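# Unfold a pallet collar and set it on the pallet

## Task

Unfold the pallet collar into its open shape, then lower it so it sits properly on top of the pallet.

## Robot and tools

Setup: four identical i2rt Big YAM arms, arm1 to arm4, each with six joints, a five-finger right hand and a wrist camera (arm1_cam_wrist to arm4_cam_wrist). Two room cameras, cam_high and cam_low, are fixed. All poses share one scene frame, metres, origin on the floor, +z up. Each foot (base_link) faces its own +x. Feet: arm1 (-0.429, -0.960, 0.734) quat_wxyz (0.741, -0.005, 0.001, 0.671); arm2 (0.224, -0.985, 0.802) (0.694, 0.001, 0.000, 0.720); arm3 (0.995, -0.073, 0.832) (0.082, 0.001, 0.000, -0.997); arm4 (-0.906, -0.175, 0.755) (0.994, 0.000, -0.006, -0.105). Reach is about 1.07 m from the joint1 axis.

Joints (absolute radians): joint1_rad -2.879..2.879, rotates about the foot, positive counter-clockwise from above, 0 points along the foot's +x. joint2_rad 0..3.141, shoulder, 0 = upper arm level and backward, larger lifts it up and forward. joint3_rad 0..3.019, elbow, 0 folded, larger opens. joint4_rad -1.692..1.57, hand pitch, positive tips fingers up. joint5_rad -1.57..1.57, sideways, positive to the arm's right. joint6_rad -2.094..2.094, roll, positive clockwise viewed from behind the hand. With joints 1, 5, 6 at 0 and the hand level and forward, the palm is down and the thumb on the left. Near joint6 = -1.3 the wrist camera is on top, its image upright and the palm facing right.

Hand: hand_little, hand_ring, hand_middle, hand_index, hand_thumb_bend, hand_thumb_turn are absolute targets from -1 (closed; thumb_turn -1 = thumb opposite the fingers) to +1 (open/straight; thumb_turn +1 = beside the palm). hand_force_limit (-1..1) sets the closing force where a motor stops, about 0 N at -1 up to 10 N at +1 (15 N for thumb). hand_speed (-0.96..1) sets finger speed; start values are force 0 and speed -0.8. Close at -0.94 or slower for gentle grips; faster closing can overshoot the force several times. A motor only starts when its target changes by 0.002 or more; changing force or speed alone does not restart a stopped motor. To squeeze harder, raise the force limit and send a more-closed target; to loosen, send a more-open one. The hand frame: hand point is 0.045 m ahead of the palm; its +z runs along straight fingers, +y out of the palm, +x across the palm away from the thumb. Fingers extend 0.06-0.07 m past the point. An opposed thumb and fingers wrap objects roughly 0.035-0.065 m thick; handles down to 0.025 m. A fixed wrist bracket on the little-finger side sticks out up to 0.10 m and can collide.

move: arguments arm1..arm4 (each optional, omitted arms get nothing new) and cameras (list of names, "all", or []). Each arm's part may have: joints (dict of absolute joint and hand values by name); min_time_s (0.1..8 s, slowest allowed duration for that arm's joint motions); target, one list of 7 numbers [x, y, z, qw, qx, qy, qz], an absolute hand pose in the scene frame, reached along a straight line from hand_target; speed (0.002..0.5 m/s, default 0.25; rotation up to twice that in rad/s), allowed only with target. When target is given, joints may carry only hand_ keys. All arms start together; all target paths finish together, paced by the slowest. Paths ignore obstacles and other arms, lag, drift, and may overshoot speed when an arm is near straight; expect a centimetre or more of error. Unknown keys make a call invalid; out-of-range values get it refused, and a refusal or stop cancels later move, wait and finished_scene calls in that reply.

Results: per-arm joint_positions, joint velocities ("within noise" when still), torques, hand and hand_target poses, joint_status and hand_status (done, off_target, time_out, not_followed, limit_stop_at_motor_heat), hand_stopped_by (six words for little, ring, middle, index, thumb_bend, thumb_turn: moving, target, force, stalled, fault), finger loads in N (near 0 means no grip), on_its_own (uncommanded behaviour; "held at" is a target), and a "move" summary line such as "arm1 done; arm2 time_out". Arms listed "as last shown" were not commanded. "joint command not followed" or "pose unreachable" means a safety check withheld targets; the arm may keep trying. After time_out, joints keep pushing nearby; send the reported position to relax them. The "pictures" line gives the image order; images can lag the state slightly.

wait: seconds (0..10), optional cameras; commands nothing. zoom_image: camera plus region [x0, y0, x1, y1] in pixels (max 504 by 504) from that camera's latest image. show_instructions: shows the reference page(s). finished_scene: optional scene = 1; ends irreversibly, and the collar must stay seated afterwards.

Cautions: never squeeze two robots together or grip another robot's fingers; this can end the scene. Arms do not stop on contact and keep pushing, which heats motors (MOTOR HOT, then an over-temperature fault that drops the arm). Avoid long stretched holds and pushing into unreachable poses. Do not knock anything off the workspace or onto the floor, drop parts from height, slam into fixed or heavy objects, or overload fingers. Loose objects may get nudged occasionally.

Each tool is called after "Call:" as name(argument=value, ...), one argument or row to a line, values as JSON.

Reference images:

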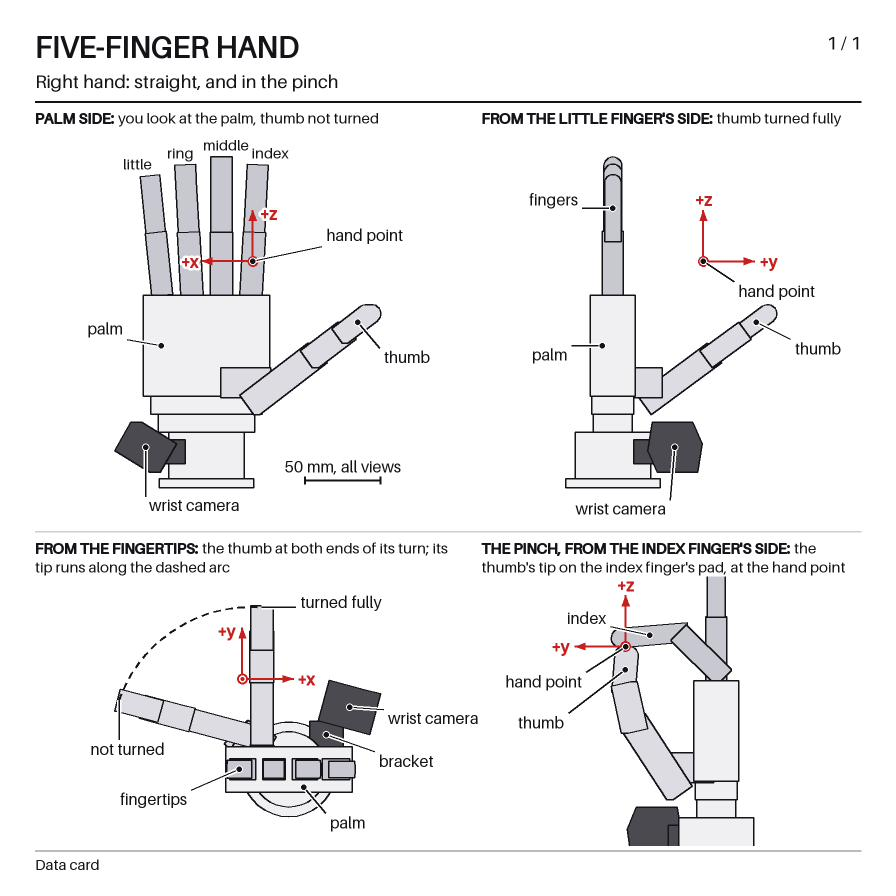

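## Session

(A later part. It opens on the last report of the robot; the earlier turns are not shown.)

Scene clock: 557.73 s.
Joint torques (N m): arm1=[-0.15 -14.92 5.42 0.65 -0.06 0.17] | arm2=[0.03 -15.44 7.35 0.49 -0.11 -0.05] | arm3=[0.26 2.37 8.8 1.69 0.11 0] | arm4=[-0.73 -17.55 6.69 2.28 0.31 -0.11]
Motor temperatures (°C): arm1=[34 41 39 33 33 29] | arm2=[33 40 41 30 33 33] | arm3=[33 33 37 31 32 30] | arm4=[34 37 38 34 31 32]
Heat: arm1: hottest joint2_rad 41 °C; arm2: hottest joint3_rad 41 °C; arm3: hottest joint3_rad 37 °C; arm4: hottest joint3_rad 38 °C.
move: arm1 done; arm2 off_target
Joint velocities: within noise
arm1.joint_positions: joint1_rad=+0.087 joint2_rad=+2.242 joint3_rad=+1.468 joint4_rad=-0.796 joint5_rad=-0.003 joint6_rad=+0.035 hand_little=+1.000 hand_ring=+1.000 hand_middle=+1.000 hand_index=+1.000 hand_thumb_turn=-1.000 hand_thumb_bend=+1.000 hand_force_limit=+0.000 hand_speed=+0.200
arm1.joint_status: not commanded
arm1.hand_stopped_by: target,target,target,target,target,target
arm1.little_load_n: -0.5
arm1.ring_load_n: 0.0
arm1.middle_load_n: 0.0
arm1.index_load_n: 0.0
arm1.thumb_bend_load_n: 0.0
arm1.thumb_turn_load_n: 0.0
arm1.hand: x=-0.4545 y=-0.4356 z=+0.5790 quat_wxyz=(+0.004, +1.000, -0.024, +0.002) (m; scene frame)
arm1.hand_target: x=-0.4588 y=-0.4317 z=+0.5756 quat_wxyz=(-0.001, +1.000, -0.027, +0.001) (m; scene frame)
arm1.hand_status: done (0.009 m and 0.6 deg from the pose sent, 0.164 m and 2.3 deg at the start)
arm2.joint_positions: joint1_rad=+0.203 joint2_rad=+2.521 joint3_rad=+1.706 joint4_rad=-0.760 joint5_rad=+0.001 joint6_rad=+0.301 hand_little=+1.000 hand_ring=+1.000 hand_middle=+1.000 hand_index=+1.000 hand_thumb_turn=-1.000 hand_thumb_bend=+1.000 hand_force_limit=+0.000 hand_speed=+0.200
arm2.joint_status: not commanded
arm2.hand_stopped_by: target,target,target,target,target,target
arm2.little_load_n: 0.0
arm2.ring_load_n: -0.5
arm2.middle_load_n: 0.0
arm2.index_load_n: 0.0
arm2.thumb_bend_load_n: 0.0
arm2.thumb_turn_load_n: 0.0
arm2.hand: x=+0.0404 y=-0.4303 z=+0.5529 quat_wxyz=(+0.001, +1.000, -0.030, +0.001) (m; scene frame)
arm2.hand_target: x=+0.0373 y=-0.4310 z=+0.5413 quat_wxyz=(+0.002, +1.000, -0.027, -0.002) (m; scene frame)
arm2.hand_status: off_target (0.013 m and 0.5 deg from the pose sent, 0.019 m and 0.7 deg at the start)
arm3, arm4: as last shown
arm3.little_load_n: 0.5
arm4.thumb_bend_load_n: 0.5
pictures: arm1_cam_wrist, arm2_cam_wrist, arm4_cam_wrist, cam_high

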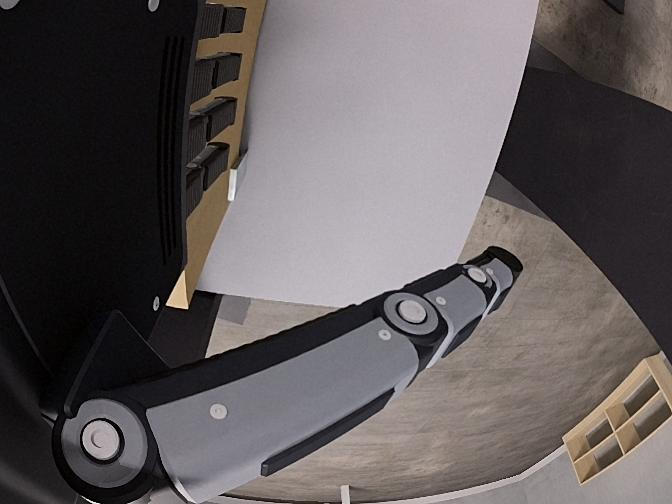

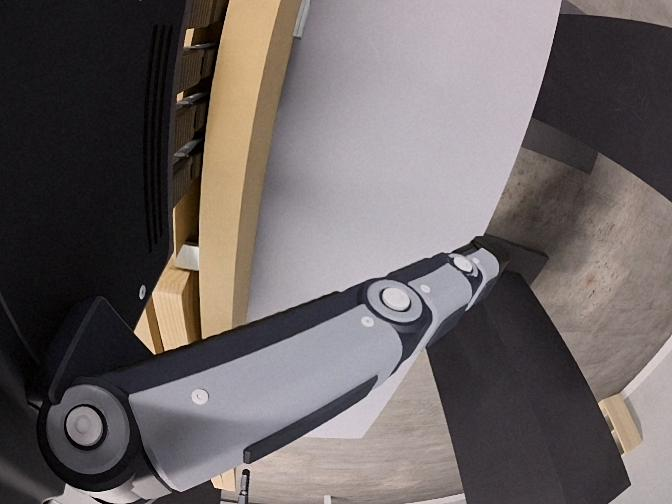

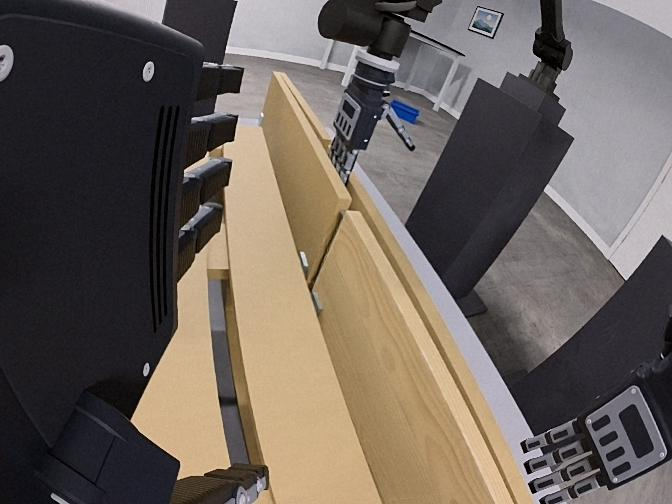

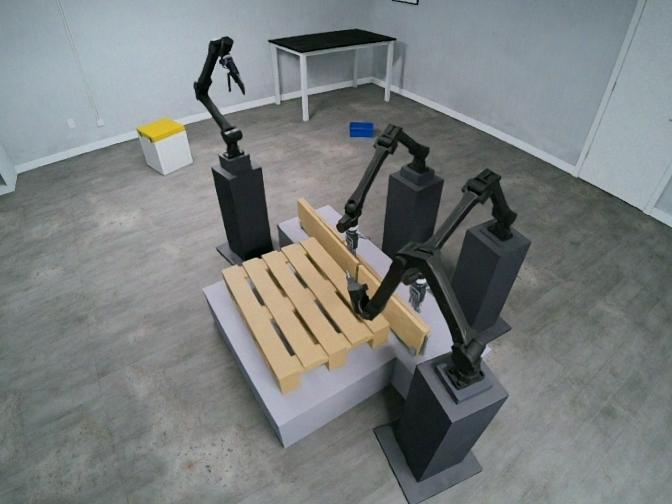

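Call:
move(
  arm2={"target": [0.037, -0.490, 0.545, 0.0, 0.9985, -0.0541, 0.0], "speed": 0.06},
  cameras=["arm4_cam_wrist", "arm2_cam_wrist", "cam_high", "cam_low"],
)

Call:
zoom_image(
  camera="arm4_cam_wrist",
  region=[240, 60, 540, 360],
)

Scene clock: 561.37 s.
Joint torques (N m): arm1=[-0.62 -14.92 5.9 0.65 -0.06 0.14] | arm2=[1.32 -17.08 1.98 -0.64 0.08 0.14] | arm3=[0.91 1.85 8.68 1.81 0.11 -0.09] | arm4=[-0.67 -17.49 6.71 2.28 0.29 -0.11]
Motor temperatures (°C): arm1=[34 40 39 33 33 29] | arm2=[33 40 41 30 33 33] | arm3=[33 33 37 31 32 30] | arm4=[34 37 38 34 31 32]
Heat: arm1: hottest joint2_rad 40 °C; arm2: hottest joint3_rad 41 °C; arm3: hottest joint3_rad 37 °C; arm4: hottest joint3_rad 38 °C.
move: arm2 off_target
Joint velocities: within noise
arm1, arm4: as last shown
arm1.joint_positions: joint1_rad=+0.089 joint2_rad=+2.242 joint3_rad=+1.459 joint4_rad=-0.797 joint5_rad=-0.003 joint6_rad=+0.046 hand_little=+1.000 hand_ring=+1.000 hand_middle=+1.000 hand_index=+1.000 hand_thumb_turn=-1.000 hand_thumb_bend=+1.000 hand_force_limit=+0.000 hand_speed=+0.200
arm1.little_load_n: 0.0
arm1.ring_load_n: -3.0
arm1.middle_load_n: -0.5
arm1.hand: x=-0.4560 y=-0.4406 z=+0.5772 quat_wxyz=(+0.009, +1.000, -0.028, +0.002) (m; scene frame)
arm1.hand_target: x=-0.4601 y=-0.4321 z=+0.5756 quat_wxyz=(+0.000, +1.000, -0.030, +0.001) (m; scene frame)
arm2.joint_positions: joint1_rad=+0.209 joint2_rad=+2.450 joint3_rad=+1.511 joint4_rad=-0.573 joint5_rad=+0.007 joint6_rad=+0.350 hand_little=+1.000 hand_ring=+1.000 hand_middle=+1.000 hand_index=+1.000 hand_thumb_turn=-1.000 hand_thumb_bend=+1.000 hand_force_limit=+0.000 hand_speed=+0.200
arm2.joint_status: not commanded
arm2.hand_stopped_by: target,target,target,target,target,target
arm2.little_load_n: 0.0
arm2.ring_load_n: 0.5
arm2.middle_load_n: 0.0
arm2.index_load_n: 0.0
arm2.thumb_bend_load_n: 0.0
arm2.thumb_turn_load_n: 0.0
arm2.hand: x=+0.0431 y=-0.4605 z=+0.5439 quat_wxyz=(-0.030, +0.998, -0.052, -0.006) (m; scene frame)
arm2.hand_target: x=+0.0383 y=-0.4856 z=+0.5445 quat_wxyz=(-0.007, +0.999, -0.051, +0.001) (m; scene frame)
arm2.hand_status: off_target (0.030 m and 3.5 deg from the pose sent, 0.060 m and 2.7 deg at the start)
arm3.joint_positions: joint1_rad=+0.080 joint2_rad=+0.610 joint3_rad=+1.431 joint4_rad=-1.474 joint5_rad=+0.136 joint6_rad=-1.272 hand_little=+1.000 hand_ring=+1.000 hand_middle=+1.000 hand_index=+1.000 hand_thumb_turn=+1.000 hand_thumb_bend=+1.000 hand_force_limit=+0.000 hand_speed=-0.800
arm3.joint_status: not commanded
arm3.hand_stopped_by: target,target,target,target,target,target
arm3.little_load_n: 0.0
arm3.ring_load_n: 0.0
arm3.middle_load_n: 0.0
arm3.index_load_n: 0.0
arm3.thumb_bend_load_n: 0.0
arm3.thumb_turn_load_n: 0.0
arm3.hand: x=+0.7927 y=-0.0463 z=+1.3189 quat_wxyz=(+0.441, -0.054, -0.894, +0.059) (m; scene frame)
arm3.hand_target: x=+0.7930 y=-0.0462 z=+1.3300 quat_wxyz=(+0.453, -0.055, -0.888, +0.063) (m; scene frame)
arm3.hand_status: not commanded
arm4.thumb_bend_load_n: 0.0
pictures: arm2_cam_wrist, arm4_cam_wrist, cam_high, cam_low

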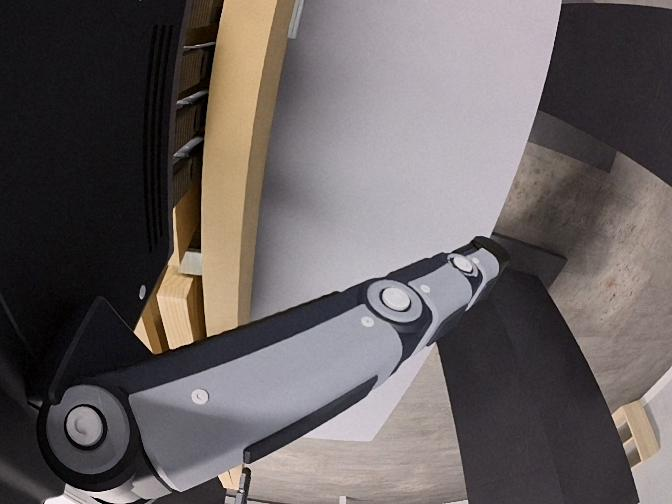

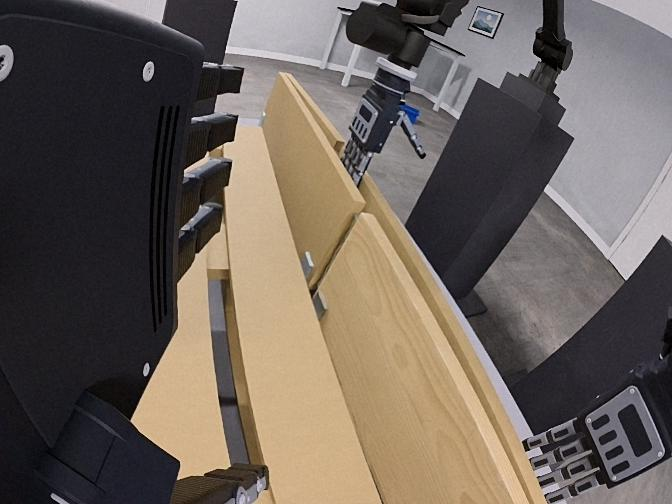

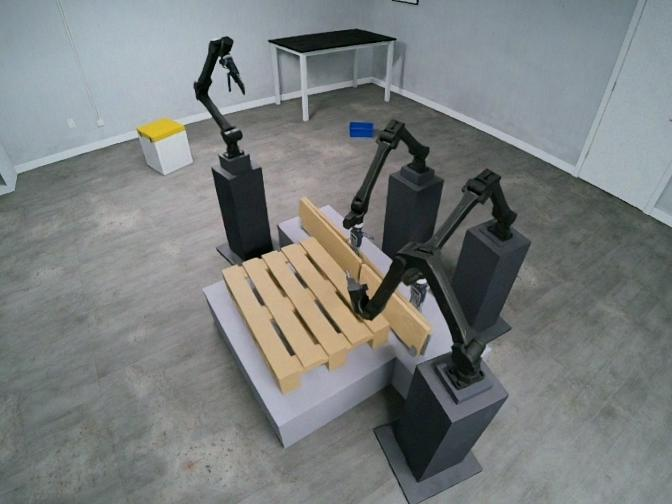

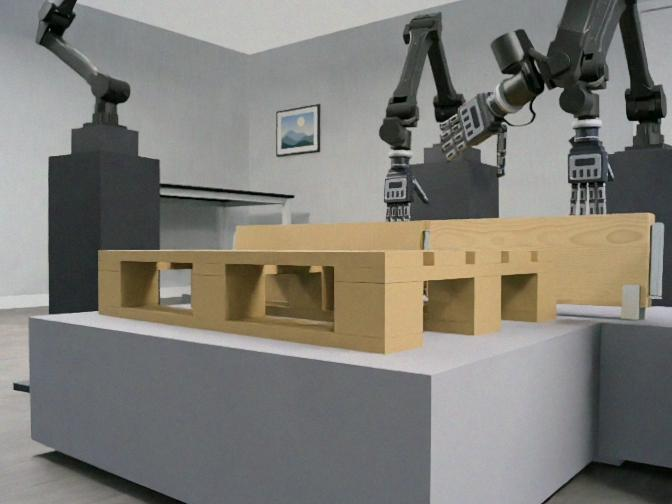

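Scaled by 1.680 from the camera's 672x504 image, which has a finer 960x720 frame.

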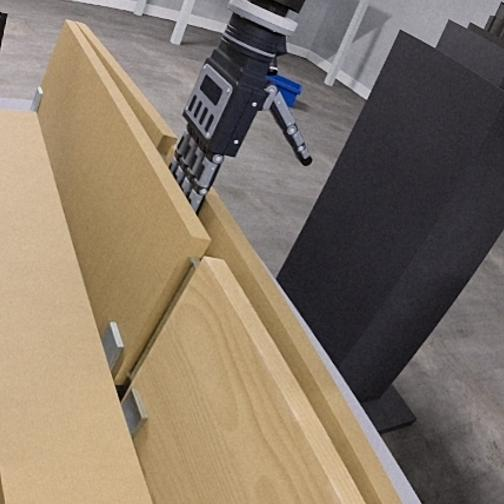

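Call:
move(
  arm2={"target": [0.040, -0.455, 0.500, 0.0, 0.9985, -0.0541, 0.0], "speed": 0.08},
  cameras=["arm4_cam_wrist", "arm2_cam_wrist", "cam_low"],
)

Call:
zoom_image(
  camera="arm4_cam_wrist",
  region=[240, 60, 540, 360],
)

Call:
zoom_image(
  camera="cam_low",
  region=[340, 120, 672, 350],
)

Scene clock: 575.27 s.
Joint torques (N m): arm1=[-0.73 -14.86 5.9 0.65 -0.07 0.13] | arm2=[-0.21 -14.74 7.46 -1.02 -0.17 0.03] | arm3=[0.73 2.55 8.72 1.58 0.12 -0.03] | arm4=[-0.67 -17.55 6.72 2.28 0.31 -0.11]
Motor temperatures (°C): arm1=[34 40 39 33 33 29] | arm2=[33 40 40 30 33 33] | arm3=[33 33 37 31 32 30] | arm4=[34 37 38 34 31 32]
Heat: arm1: hottest joint2_rad 40 °C; arm2: hottest joint2_rad 40 °C; arm3: hottest joint3_rad 37 °C; arm4: hottest joint3_rad 38 °C.
move: arm2 off_target
Joint velocities: within noise
arm1, arm3, arm4: as last shown
arm1.ring_load_n: 0.0
arm1.middle_load_n: 0.0
arm2.joint_positions: joint1_rad=+0.209 joint2_rad=+2.553 joint3_rad=+1.618 joint4_rad=-0.601 joint5_rad=+0.007 joint6_rad=+0.350 hand_little=+1.000 hand_ring=+1.000 hand_middle=+1.000 hand_index=+1.000 hand_thumb_turn=-1.000 hand_thumb_bend=+1.000 hand_force_limit=+0.000 hand_speed=+0.200
arm2.joint_status: not commanded
arm2.hand_stopped_by: target,target,target,target,target,target
arm2.little_load_n: 0.0
arm2.ring_load_n: 0.5
arm2.middle_load_n: 0.0
arm2.index_load_n: -0.5
arm2.thumb_bend_load_n: 0.0
arm2.thumb_turn_load_n: 0.0
arm2.hand: x=+0.0400 y=-0.4480 z=+0.5104 quat_wxyz=(-0.019, +0.998, -0.052, -0.002) (m; scene frame)
arm2.hand_target: x=+0.0402 y=-0.4557 z=+0.5005 quat_wxyz=(+0.000, +0.999, -0.054, +0.000) (m; scene frame)
arm2.hand_status: off_target (0.013 m and 2.2 deg from the pose sent, 0.044 m and 3.5 deg at the start)
arm3.index_load_n: -0.5
arm4.little_load_n: -0.5
pictures: arm2_cam_wrist, arm4_cam_wrist, cam_low

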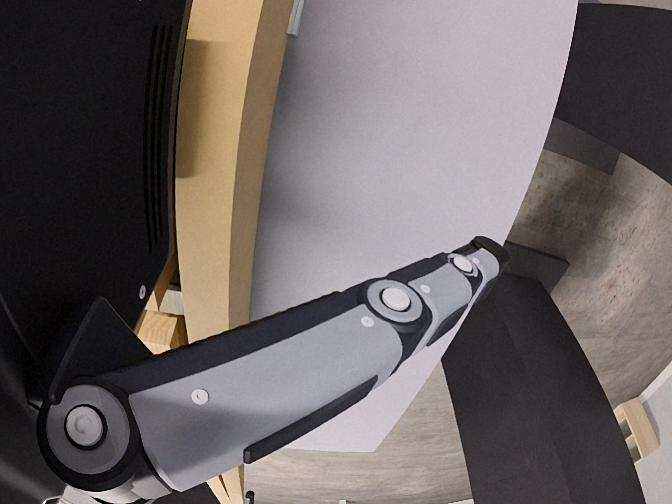

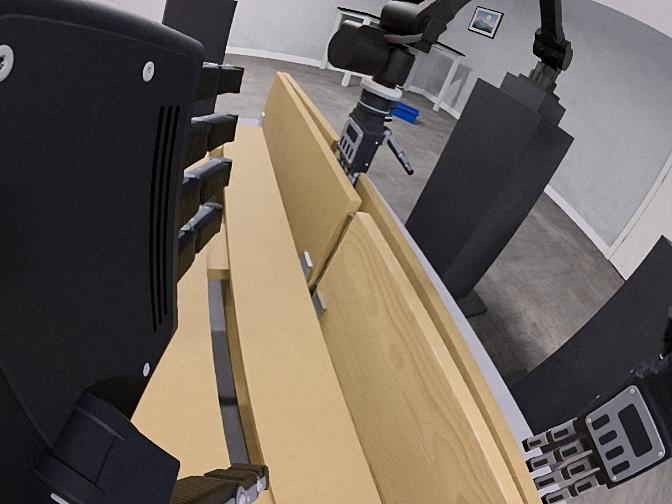

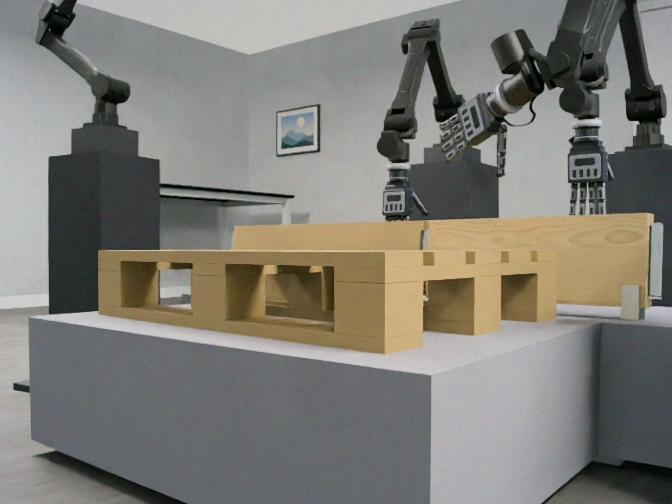

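Scaled by 1.680 from the camera's 672x504 image, which has a finer 960x720 frame.

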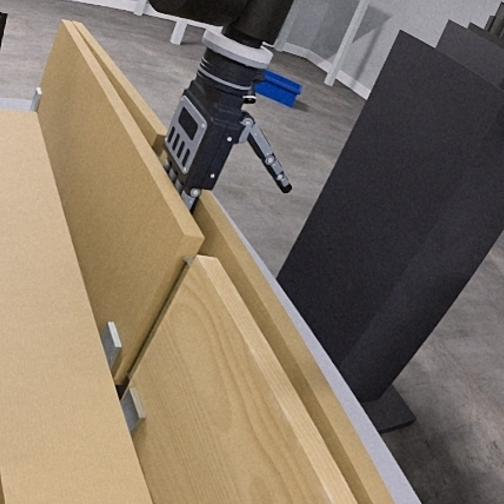

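Scaled by 1.518 from the camera's 672x504 image, which has a finer 960x720 frame.

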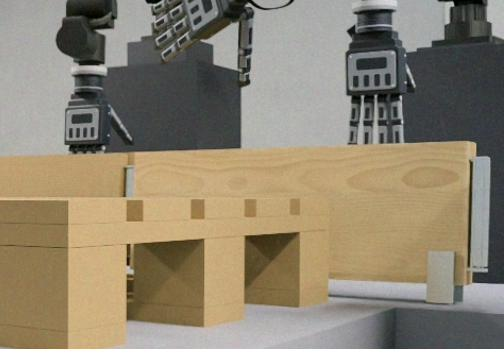

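Call:
move(
  arm2={"joints": {"hand_thumb_bend": -1.0, "hand_force_limit": 0.2, "hand_speed": -0.75}},
  cameras=["arm4_cam_wrist", "arm2_cam_wrist"],
)

Call:
zoom_image(
  camera="arm4_cam_wrist",
  region=[240, 60, 540, 360],
)

Scene clock: 583.93 s.
Joint torques (N m): arm1=[-0.62 -14.97 5.87 0.68 -0.06 0.14] | arm2=[-0.15 -15.03 6.79 -0.99 -0.21 0.16] | arm3=[-0.09 2.84 8.57 1.42 0.11 0] | arm4=[-0.67 -17.61 6.69 2.28 0.3 -0.11]
Motor temperatures (°C): arm1=[34 39 39 33 33 29] | arm2=[33 40 41 30 33 33] | arm3=[33 33 37 31 32 30] | arm4=[34 37 38 34 31 32]
Heat: arm1: hottest joint2_rad 39 °C; arm2: hottest joint3_rad 41 °C; arm3: hottest joint3_rad 37 °C; arm4: hottest joint3_rad 38 °C.
move: arm2 off_target
Joint velocities: within noise
arm1, arm3: as last shown
arm2.joint_positions: joint1_rad=+0.209 joint2_rad=+2.558 joint3_rad=+1.626 joint4_rad=-0.601 joint5_rad=+0.009 joint6_rad=+0.334 hand_little=+1.000 hand_ring=+1.000 hand_middle=+1.000 hand_index=+1.000 hand_thumb_turn=-1.000 hand_thumb_bend=-0.503 hand_force_limit=+0.200 hand_speed=-0.750
arm2.joint_status: hand_thumb_bend off_target (ended at -0.503, target -1.000); the others done
arm2.hand_stopped_by: target,target,target,target,force,target
arm2.little_load_n: 0.0
arm2.ring_load_n: 0.0
arm2.middle_load_n: 0.0
arm2.index_load_n: 0.0
arm2.thumb_bend_load_n: 8.5
arm2.thumb_turn_load_n: 2.0
arm2.hand: x=+0.0406 y=-0.4460 z=+0.5092 quat_wxyz=(-0.021, +0.999, -0.044, -0.002) (m; scene frame)
arm2.hand_target: x=+0.0403 y=-0.4563 z=+0.4999 quat_wxyz=(+0.000, +0.999, -0.053, +0.000) (m; scene frame)
arm2.hand_status: not commanded
arm3.index_load_n: 0.0
arm4.joint_positions: joint1_rad=+0.455 joint2_rad=+2.245 joint3_rad=+0.981 joint4_rad=+0.908 joint5_rad=+0.598 joint6_rad=-1.405 hand_little=+1.000 hand_ring=+1.000 hand_middle=+1.000 hand_index=+1.000 hand_thumb_turn=+1.000 hand_thumb_bend=+1.000 hand_force_limit=+0.000 hand_speed=-0.800
arm4.joint_status: not commanded
arm4.hand_stopped_by: target,target,target,target,target,target
arm4.little_load_n: 0.0
arm4.ring_load_n: 0.0
arm4.middle_load_n: 0.0
arm4.index_load_n: 0.0
arm4.thumb_bend_load_n: 0.0
arm4.thumb_turn_load_n: 0.0
arm4.hand: x=-0.2811 y=-0.1784 z=+0.6736 quat_wxyz=(+0.125, +0.787, -0.137, +0.588) (m; scene frame)
arm4.hand_target: x=-0.2617 y=-0.1730 z=+0.7010 quat_wxyz=(+0.119, +0.767, -0.141, +0.615) (m; scene frame)
arm4.hand_status: not commanded
pictures: arm2_cam_wrist, arm4_cam_wrist

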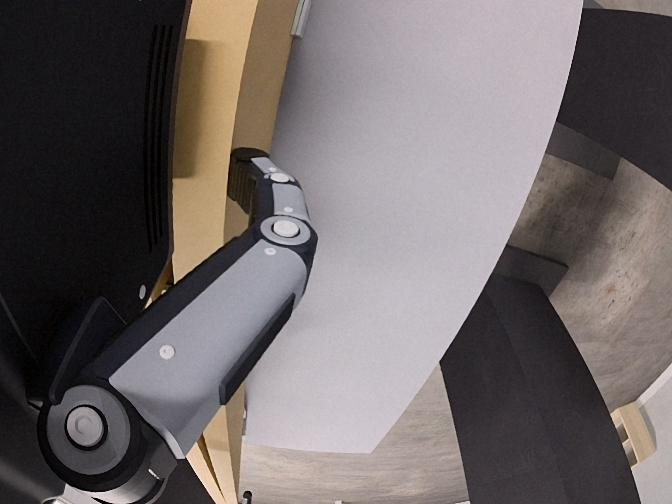

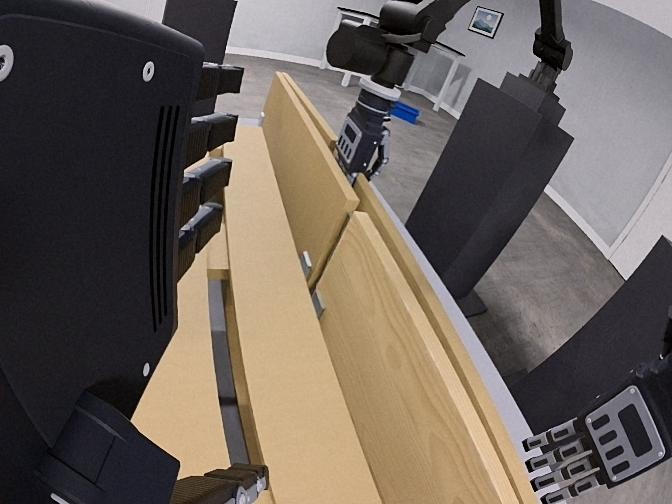

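Scaled by 1.680 from the camera's 672x504 image, which has a finer 960x720 frame.

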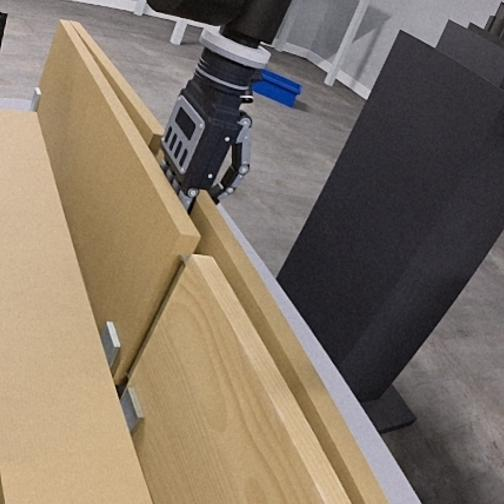

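Call:
move(
  arm2={"target": [0.045, -0.500, 0.512, 0.0, 0.9976, -0.0698, 0.0], "speed": 0.06},
  cameras=["arm4_cam_wrist", "arm2_cam_wrist", "cam_low"],
)

Call:
zoom_image(
  camera="arm4_cam_wrist",
  region=[240, 60, 540, 360],
)

Scene clock: 587.50 s.
Joint torques (N m): arm1=[-0.38 -14.86 5.86 0.64 -0.06 0.12] | arm2=[0.44 -17.67 0.21 -1.33 -0.24 0.36] | arm3=[0.21 2.55 8.79 1.46 0.11 -0.08] | arm4=[-0.73 -17.55 6.69 2.26 0.3 -0.11]
Motor temperatures (°C): arm1=[34 39 38 33 33 29] | arm2=[33 40 40 30 33 33] | arm3=[33 33 37 31 32 30] | arm4=[34 37 38 34 31 32]
Heat: arm1: hottest joint2_rad 39 °C; arm2: hottest joint2_rad 40 °C; arm3: hottest joint3_rad 37 °C; arm4: hottest joint3_rad 38 °C.
move: arm2 off_target
Joint velocities: within noise
arm1, arm3, arm4: as last shown
arm1.joint_positions: joint1_rad=+0.089 joint2_rad=+2.242 joint3_rad=+1.459 joint4_rad=-0.797 joint5_rad=-0.003 joint6_rad=+0.047 hand_little=+1.000 hand_ring=+1.000 hand_middle=+1.000 hand_index=+1.000 hand_thumb_turn=-1.000 hand_thumb_bend=+1.000 hand_force_limit=+0.000 hand_speed=+0.200
arm1.ring_load_n: -4.0
arm1.hand: x=-0.4561 y=-0.4406 z=+0.5772 quat_wxyz=(+0.009, +1.000, -0.029, +0.002) (m; scene frame)
arm1.hand_target: x=-0.4601 y=-0.4321 z=+0.5756 quat_wxyz=(+0.000, +1.000, -0.031, +0.001) (m; scene frame)
arm2.joint_positions: joint1_rad=+0.217 joint2_rad=+2.513 joint3_rad=+1.511 joint4_rad=-0.495 joint5_rad=+0.010 joint6_rad=+0.357 hand_little=+1.000 hand_ring=+1.000 hand_middle=+1.000 hand_index=+1.000 hand_thumb_turn=-1.000 hand_thumb_bend=-0.502 hand_force_limit=+0.200 hand_speed=-0.750
arm2.joint_status: not commanded
arm2.hand_stopped_by: target,target,target,target,force,target
arm2.little_load_n: 0.0
arm2.ring_load_n: 0.5
arm2.middle_load_n: 0.5
arm2.index_load_n: 0.0
arm2.thumb_bend_load_n: 8.5
arm2.thumb_turn_load_n: 1.5
arm2.hand: x=+0.0404 y=-0.4657 z=+0.5083 quat_wxyz=(-0.038, +0.998, -0.052, -0.007) (m; scene frame)
arm2.hand_target: x=+0.0406 y=-0.4984 z=+0.5128 quat_wxyz=(-0.002, +0.998, -0.066, +0.000) (m; scene frame)
arm2.hand_status: off_target (0.035 m and 4.8 deg from the pose sent, 0.054 m and 3.8 deg at the start)
arm3.middle_load_n: -0.5
arm3.index_load_n: -0.5
pictures: arm2_cam_wrist, arm4_cam_wrist, cam_low

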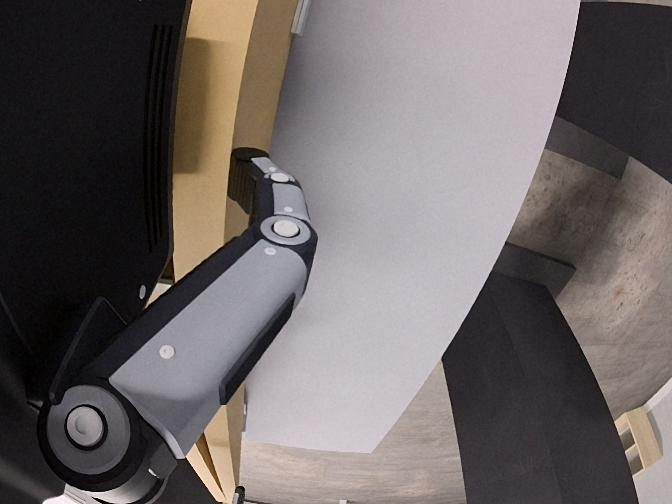

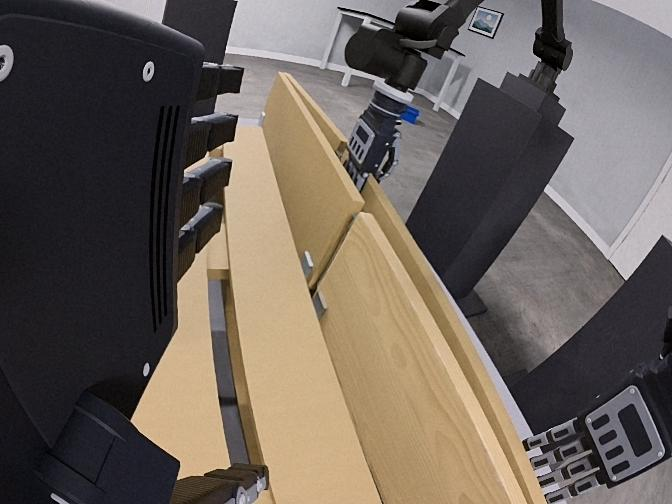

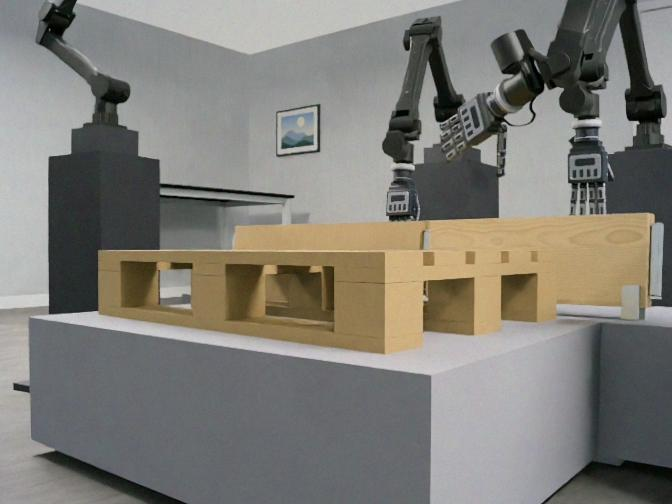

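Scaled by 1.680 from the camera's 672x504 image, which has a finer 960x720 frame.

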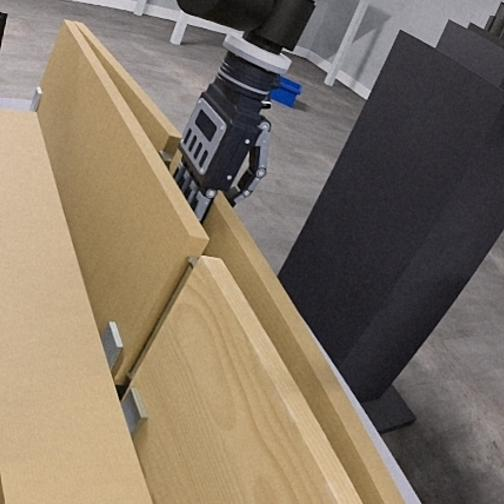

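Call:
move(
  arm2={"target": [0.045, -0.545, 0.520, 0.0, 0.9957, -0.0924, 0.0], "speed": 0.06},
  cameras=["arm4_cam_wrist", "arm2_cam_wrist", "cam_low", "cam_high"],
)

Call:
zoom_image(
  camera="arm4_cam_wrist",
  region=[240, 60, 540, 360],
)

Scene clock: 603.47 s.
Joint torques (N m): arm1=[-0.85 -14.8 6.27 0.91 -0.07 0.04] | arm2=[0.67 -15.38 -0.06 -1.59 -0.2 0.39] | arm3=[0.15 1.85 8.66 1.54 0.07 -0.01] | arm4=[-0.67 -17.55 6.69 2.26 0.3 -0.11]
Motor temperatures (°C): arm1=[34 39 38 33 33 29] | arm2=[33 39 40 30 33 33] | arm3=[33 33 37 31 32 30] | arm4=[34 38 38 34 31 32]
Heat: arm1: hottest joint2_rad 39 °C; arm2: hottest joint3_rad 40 °C; arm3: hottest joint3_rad 37 °C; arm4: hottest joint2_rad 38 °C.
move: arm2 off_target
Joint velocities: within noise
arm1, arm3, arm4: as last shown
arm1.joint_positions: joint1_rad=+0.080 joint2_rad=+2.242 joint3_rad=+1.453 joint4_rad=-0.805 joint5_rad=+0.006 joint6_rad=+0.053 hand_little=+1.000 hand_ring=+1.000 hand_middle=+1.000 hand_index=+1.000 hand_thumb_turn=-1.000 hand_thumb_bend=+1.000 hand_force_limit=+0.000 hand_speed=+0.200
arm1.little_load_n: -3.0
arm1.ring_load_n: -2.5
arm1.hand: x=-0.4500 y=-0.4455 z=+0.5762 quat_wxyz=(+0.016, +0.999, -0.037, +0.006) (m; scene frame)
arm1.hand_target: x=-0.4534 y=-0.4321 z=+0.5753 quat_wxyz=(+0.000, +0.999, -0.035, +0.005) (m; scene frame)
arm2.joint_positions: joint1_rad=+0.216 joint2_rad=+2.418 joint3_rad=+1.342 joint4_rad=-0.395 joint5_rad=+0.010 joint6_rad=+0.416 hand_little=+1.000 hand_ring=+1.000 hand_middle=+1.000 hand_index=+1.000 hand_thumb_turn=-1.000 hand_thumb_bend=-0.505 hand_force_limit=+0.200 hand_speed=-0.750
arm2.joint_status: not commanded
arm2.hand_stopped_by: target,target,target,target,force,target
arm2.little_load_n: 0.5
arm2.ring_load_n: 0.0
arm2.middle_load_n: 0.0
arm2.index_load_n: 0.0
arm2.thumb_bend_load_n: 0.0
arm2.thumb_turn_load_n: 0.0
arm2.hand: x=+0.0466 y=-0.4967 z=+0.5258 quat_wxyz=(-0.050, +0.995, -0.082, -0.012) (m; scene frame)
arm2.hand_target: x=+0.0484 y=-0.5386 z=+0.5218 quat_wxyz=(-0.003, +0.995, -0.096, +0.000) (m; scene frame)
arm2.hand_status: off_target (0.049 m and 6.0 deg from the pose sent, 0.080 m and 6.4 deg at the start)
arm3.middle_load_n: 0.0
arm3.index_load_n: 0.0
pictures: arm2_cam_wrist, arm4_cam_wrist, cam_high, cam_low

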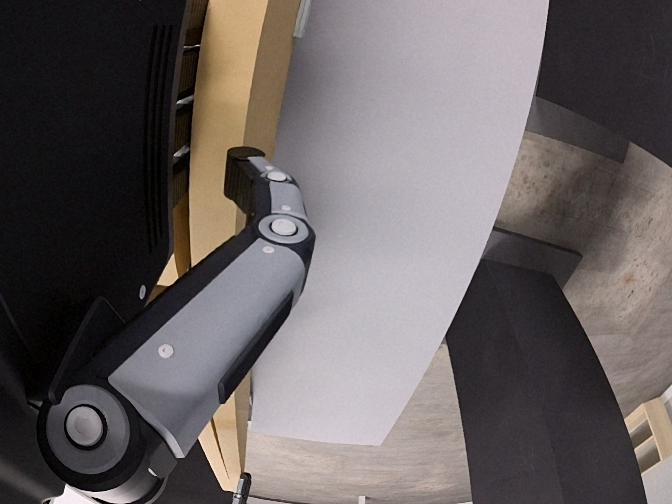

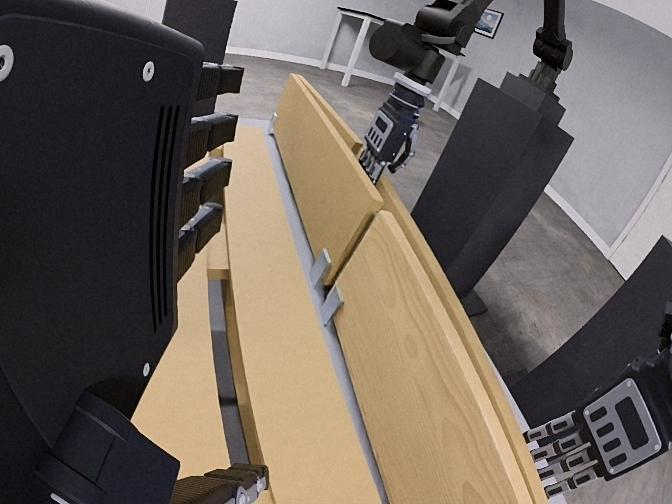

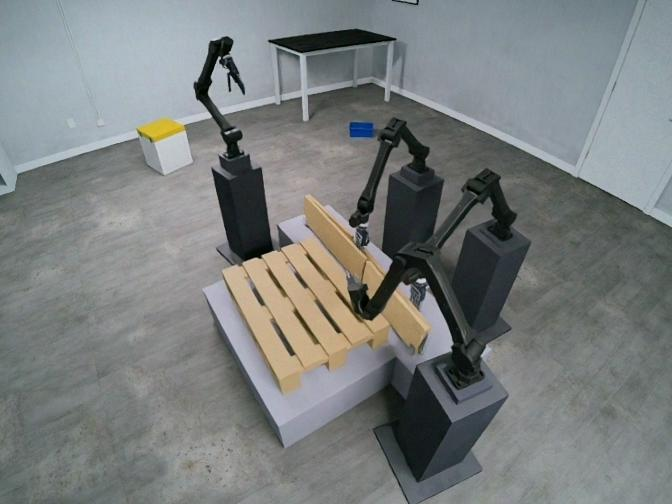

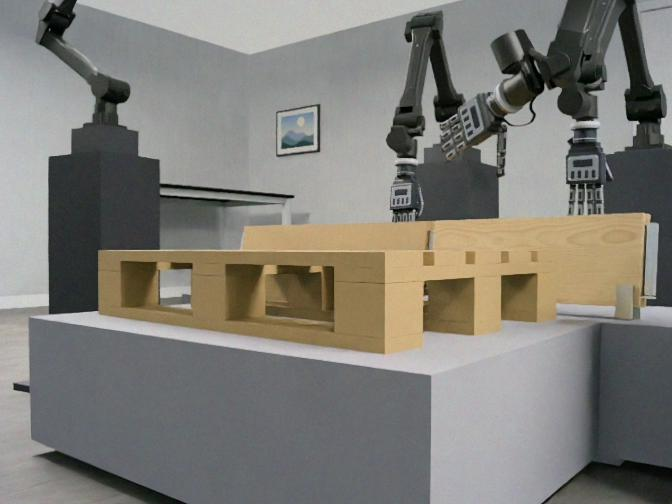

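Scaled by 1.680 from the camera's 672x504 image, which has a finer 960x720 frame.

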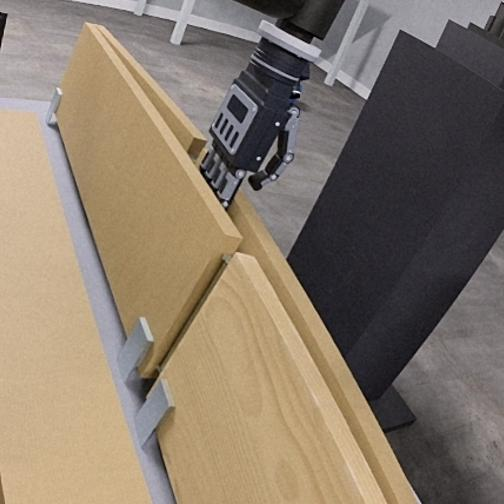

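Call:
move(
  arm2={"target": [0.045, -0.480, 0.515, 0.0, 0.9980, -0.0640, 0.0], "speed": 0.1, "joints": {"hand_thumb_bend": 1.0, "hand_speed": 0.2}},
  cameras=["arm4_cam_wrist", "arm2_cam_wrist", "arm1_cam_wrist"],
)

Call:
zoom_image(
  camera="arm4_cam_wrist",
  region=[260, 60, 460, 260],
)

Scene clock: 613.23 s.
Joint torques (N m): arm1=[-0.91 -14.74 6.3 0.61 -0.03 0.05] | arm2=[-0.38 -14.15 6.49 -0.85 -0.16 -0.18] | arm3=[-0.26 2.02 8.65 1.62 0.05 0.01] | arm4=[-0.73 -17.61 6.69 2.28 0.3 -0.11]
Motor temperatures (°C): arm1=[34 39 38 33 33 29] | arm2=[33 39 39 30 33 33] | arm3=[33 33 37 31 32 30] | arm4=[34 38 38 34 31 32]
Heat: arm1: hottest joint2_rad 39 °C; arm2: hottest joint2_rad 39 °C; arm3: hottest joint3_rad 37 °C; arm4: hottest joint2_rad 38 °C.
move: arm2 off_target
Joint velocities: within noise
arm1, arm3, arm4: as last shown
arm1.joint_positions: joint1_rad=+0.089 joint2_rad=+2.242 joint3_rad=+1.453 joint4_rad=-0.796 joint5_rad=-0.001 joint6_rad=+0.053 hand_little=+1.000 hand_ring=+1.000 hand_middle=+1.000 hand_index=+1.000 hand_thumb_turn=-1.000 hand_thumb_bend=+1.000 hand_force_limit=+0.000 hand_speed=+0.200
arm1.little_load_n: 0.0
arm1.ring_load_n: 0.0
arm1.thumb_bend_load_n: -0.5
arm1.hand: x=-0.4562 y=-0.4433 z=+0.5758 quat_wxyz=(+0.011, +0.999, -0.032, +0.003) (m; scene frame)
arm1.hand_target: x=-0.4596 y=-0.4318 z=+0.5755 quat_wxyz=(+0.000, +1.000, -0.030, +0.001) (m; scene frame)
arm2.joint_positions: joint1_rad=+0.213 joint2_rad=+2.484 joint3_rad=+1.499 joint4_rad=-0.560 joint5_rad=+0.005 joint6_rad=+0.399 hand_little=+1.000 hand_ring=+1.000 hand_middle=+1.000 hand_index=+1.000 hand_thumb_turn=-1.000 hand_thumb_bend=+1.000 hand_force_limit=+0.200 hand_speed=+0.200
arm2.joint_status: all done
arm2.hand_stopped_by: target,target,target,target,target,target
arm2.little_load_n: 0.0
arm2.ring_load_n: 0.0
arm2.middle_load_n: 0.0
arm2.index_load_n: 0.0
arm2.thumb_bend_load_n: 0.0
arm2.thumb_turn_load_n: 0.0
arm2.hand: x=+0.0427 y=-0.4756 z=+0.5236 quat_wxyz=(-0.014, +0.997, -0.075, -0.002) (m; scene frame)
arm2.hand_target: x=+0.0457 y=-0.4848 z=+0.5136 quat_wxyz=(+0.004, +0.998, -0.068, +0.001) (m; scene frame)
arm2.hand_status: off_target (0.010 m and 2.1 deg from the pose sent, 0.020 m and 6.2 deg at the start)
pictures: arm1_cam_wrist, arm2_cam_wrist, arm4_cam_wrist

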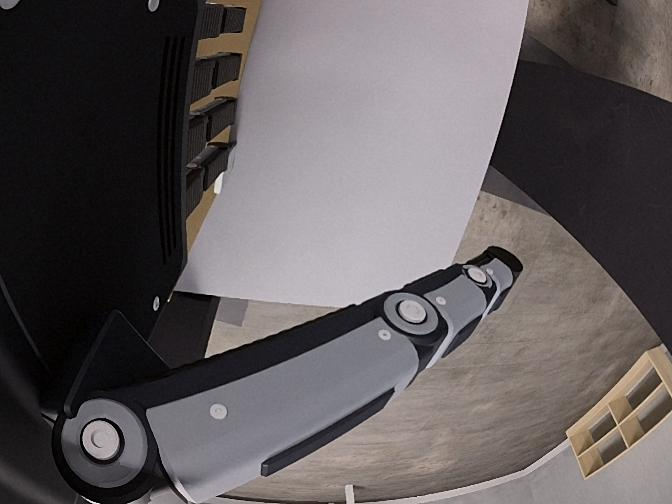

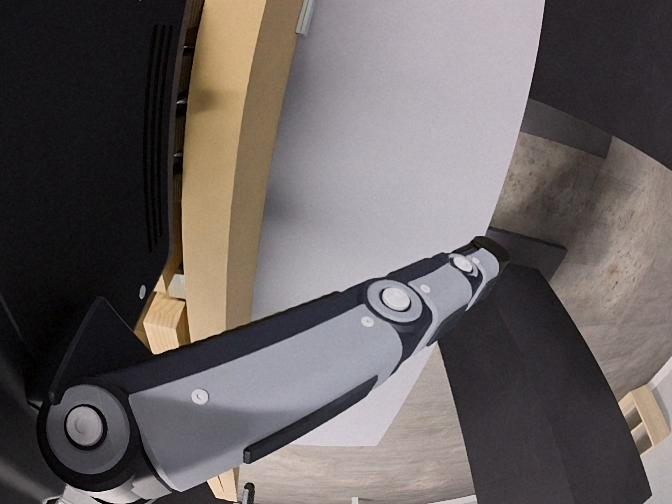

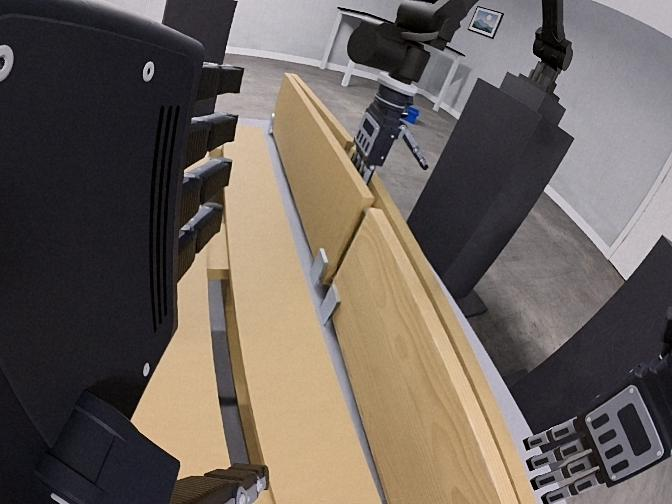

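Scaled by 2.520 from the camera's 672x504 image, which has a finer 960x720 frame.

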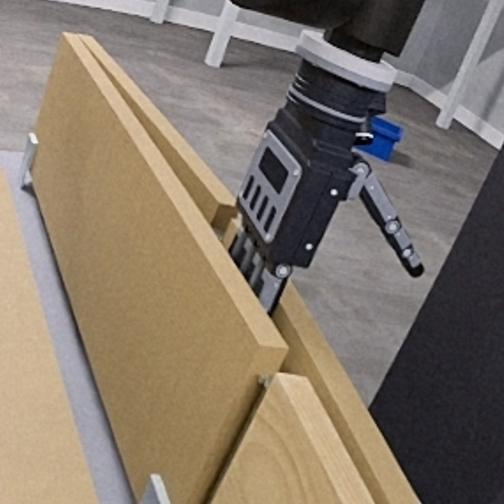

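Call:
move(
  arm2={"target": [0.026, -0.458, 0.508, 0.0, 0.9659, -0.2588, 0.0], "speed": 0.12},
  cameras=["arm4_cam_wrist", "arm2_cam_wrist", "cam_high"],
)

Call:
zoom_image(
  camera="arm4_cam_wrist",
  region=[260, 60, 460, 260],
)

Scene clock: 624.93 s.
Joint torques (N m): arm1=[-0.56 -14.74 6.28 0.66 -0.06 0.04] | arm2=[-0.21 -13.74 6.9 -0.66 -0.1 0.54] | arm3=[1.44 1.79 8.57 1.61 0.12 -0.02] | arm4=[-0.73 -17.67 6.68 2.28 0.3 -0.11]
Motor temperatures (°C): arm1=[34 39 38 33 33 29] | arm2=[33 39 39 30 33 33] | arm3=[33 33 37 31 32 30] | arm4=[34 38 38 34 31 31]
Heat: arm1: hottest joint2_rad 39 °C; arm2: hottest joint2_rad 39 °C; arm3: hottest joint3_rad 37 °C; arm4: hottest joint2_rad 38 °C.
move: arm2 off_target
Joint velocities: within noise
arm1, arm3, arm4: as last shown
arm1.thumb_bend_load_n: 0.0
arm2.joint_positions: joint1_rad=+0.209 joint2_rad=+2.495 joint3_rad=+1.520 joint4_rad=-0.560 joint5_rad=+0.007 joint6_rad=+0.704 hand_little=+1.000 hand_ring=+1.000 hand_middle=+1.000 hand_index=+1.000 hand_thumb_turn=-1.000 hand_thumb_bend=+1.000 hand_force_limit=+0.200 hand_speed=+0.200
arm2.joint_status: not commanded
arm2.hand_stopped_by: target,target,target,target,target,target
arm2.little_load_n: 0.5
arm2.ring_load_n: 0.0
arm2.middle_load_n: 0.0
arm2.index_load_n: -2.5
arm2.thumb_bend_load_n: 0.0
arm2.thumb_turn_load_n: -0.5
arm2.hand: x=+0.0279 y=-0.4526 z=+0.5224 quat_wxyz=(-0.019, +0.974, -0.227, -0.006) (m; scene frame)
arm2.hand_target: x=+0.0268 y=-0.4584 z=+0.5082 quat_wxyz=(-0.002, +0.967, -0.254, +0.000) (m; scene frame)
arm2.hand_status: off_target (0.016 m and 4.4 deg from the pose sent, 0.029 m and 21.5 deg at the start)
pictures: arm2_cam_wrist, arm4_cam_wrist, cam_high

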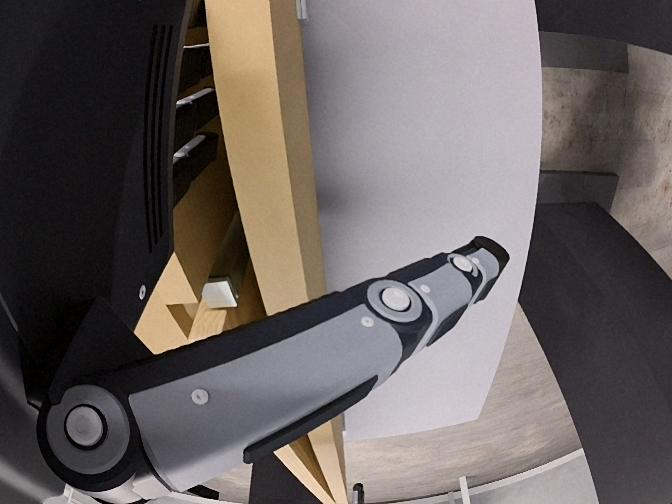

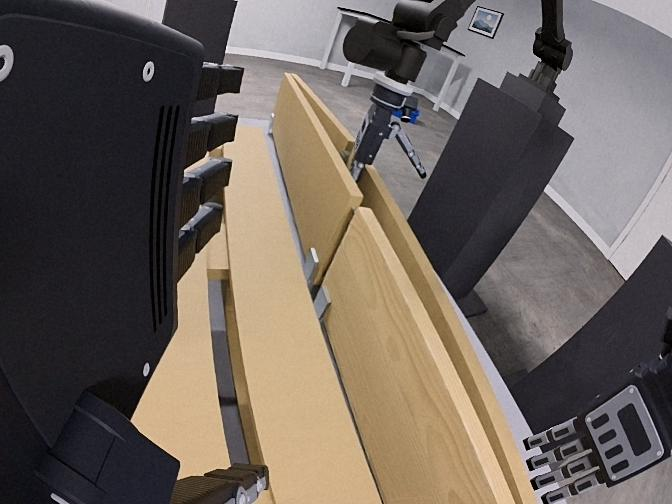

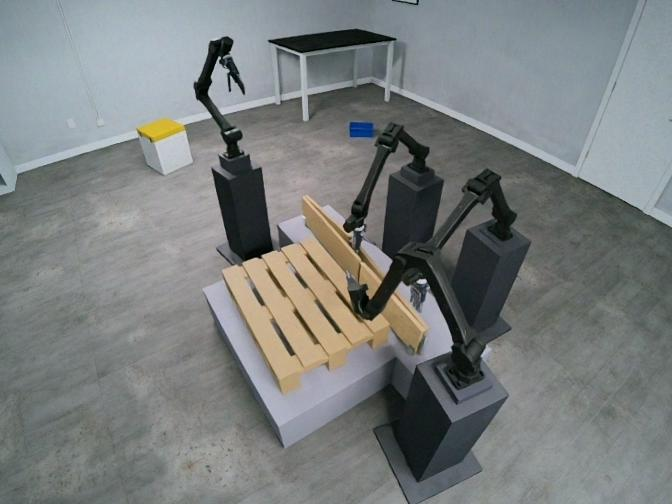

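Scaled by 2.520 from the camera's 672x504 image, which has a finer 960x720 frame.

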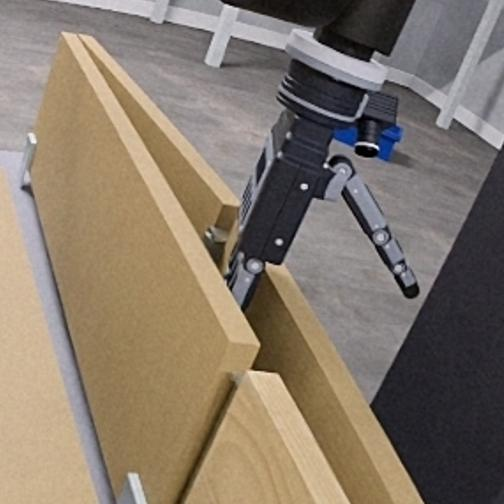

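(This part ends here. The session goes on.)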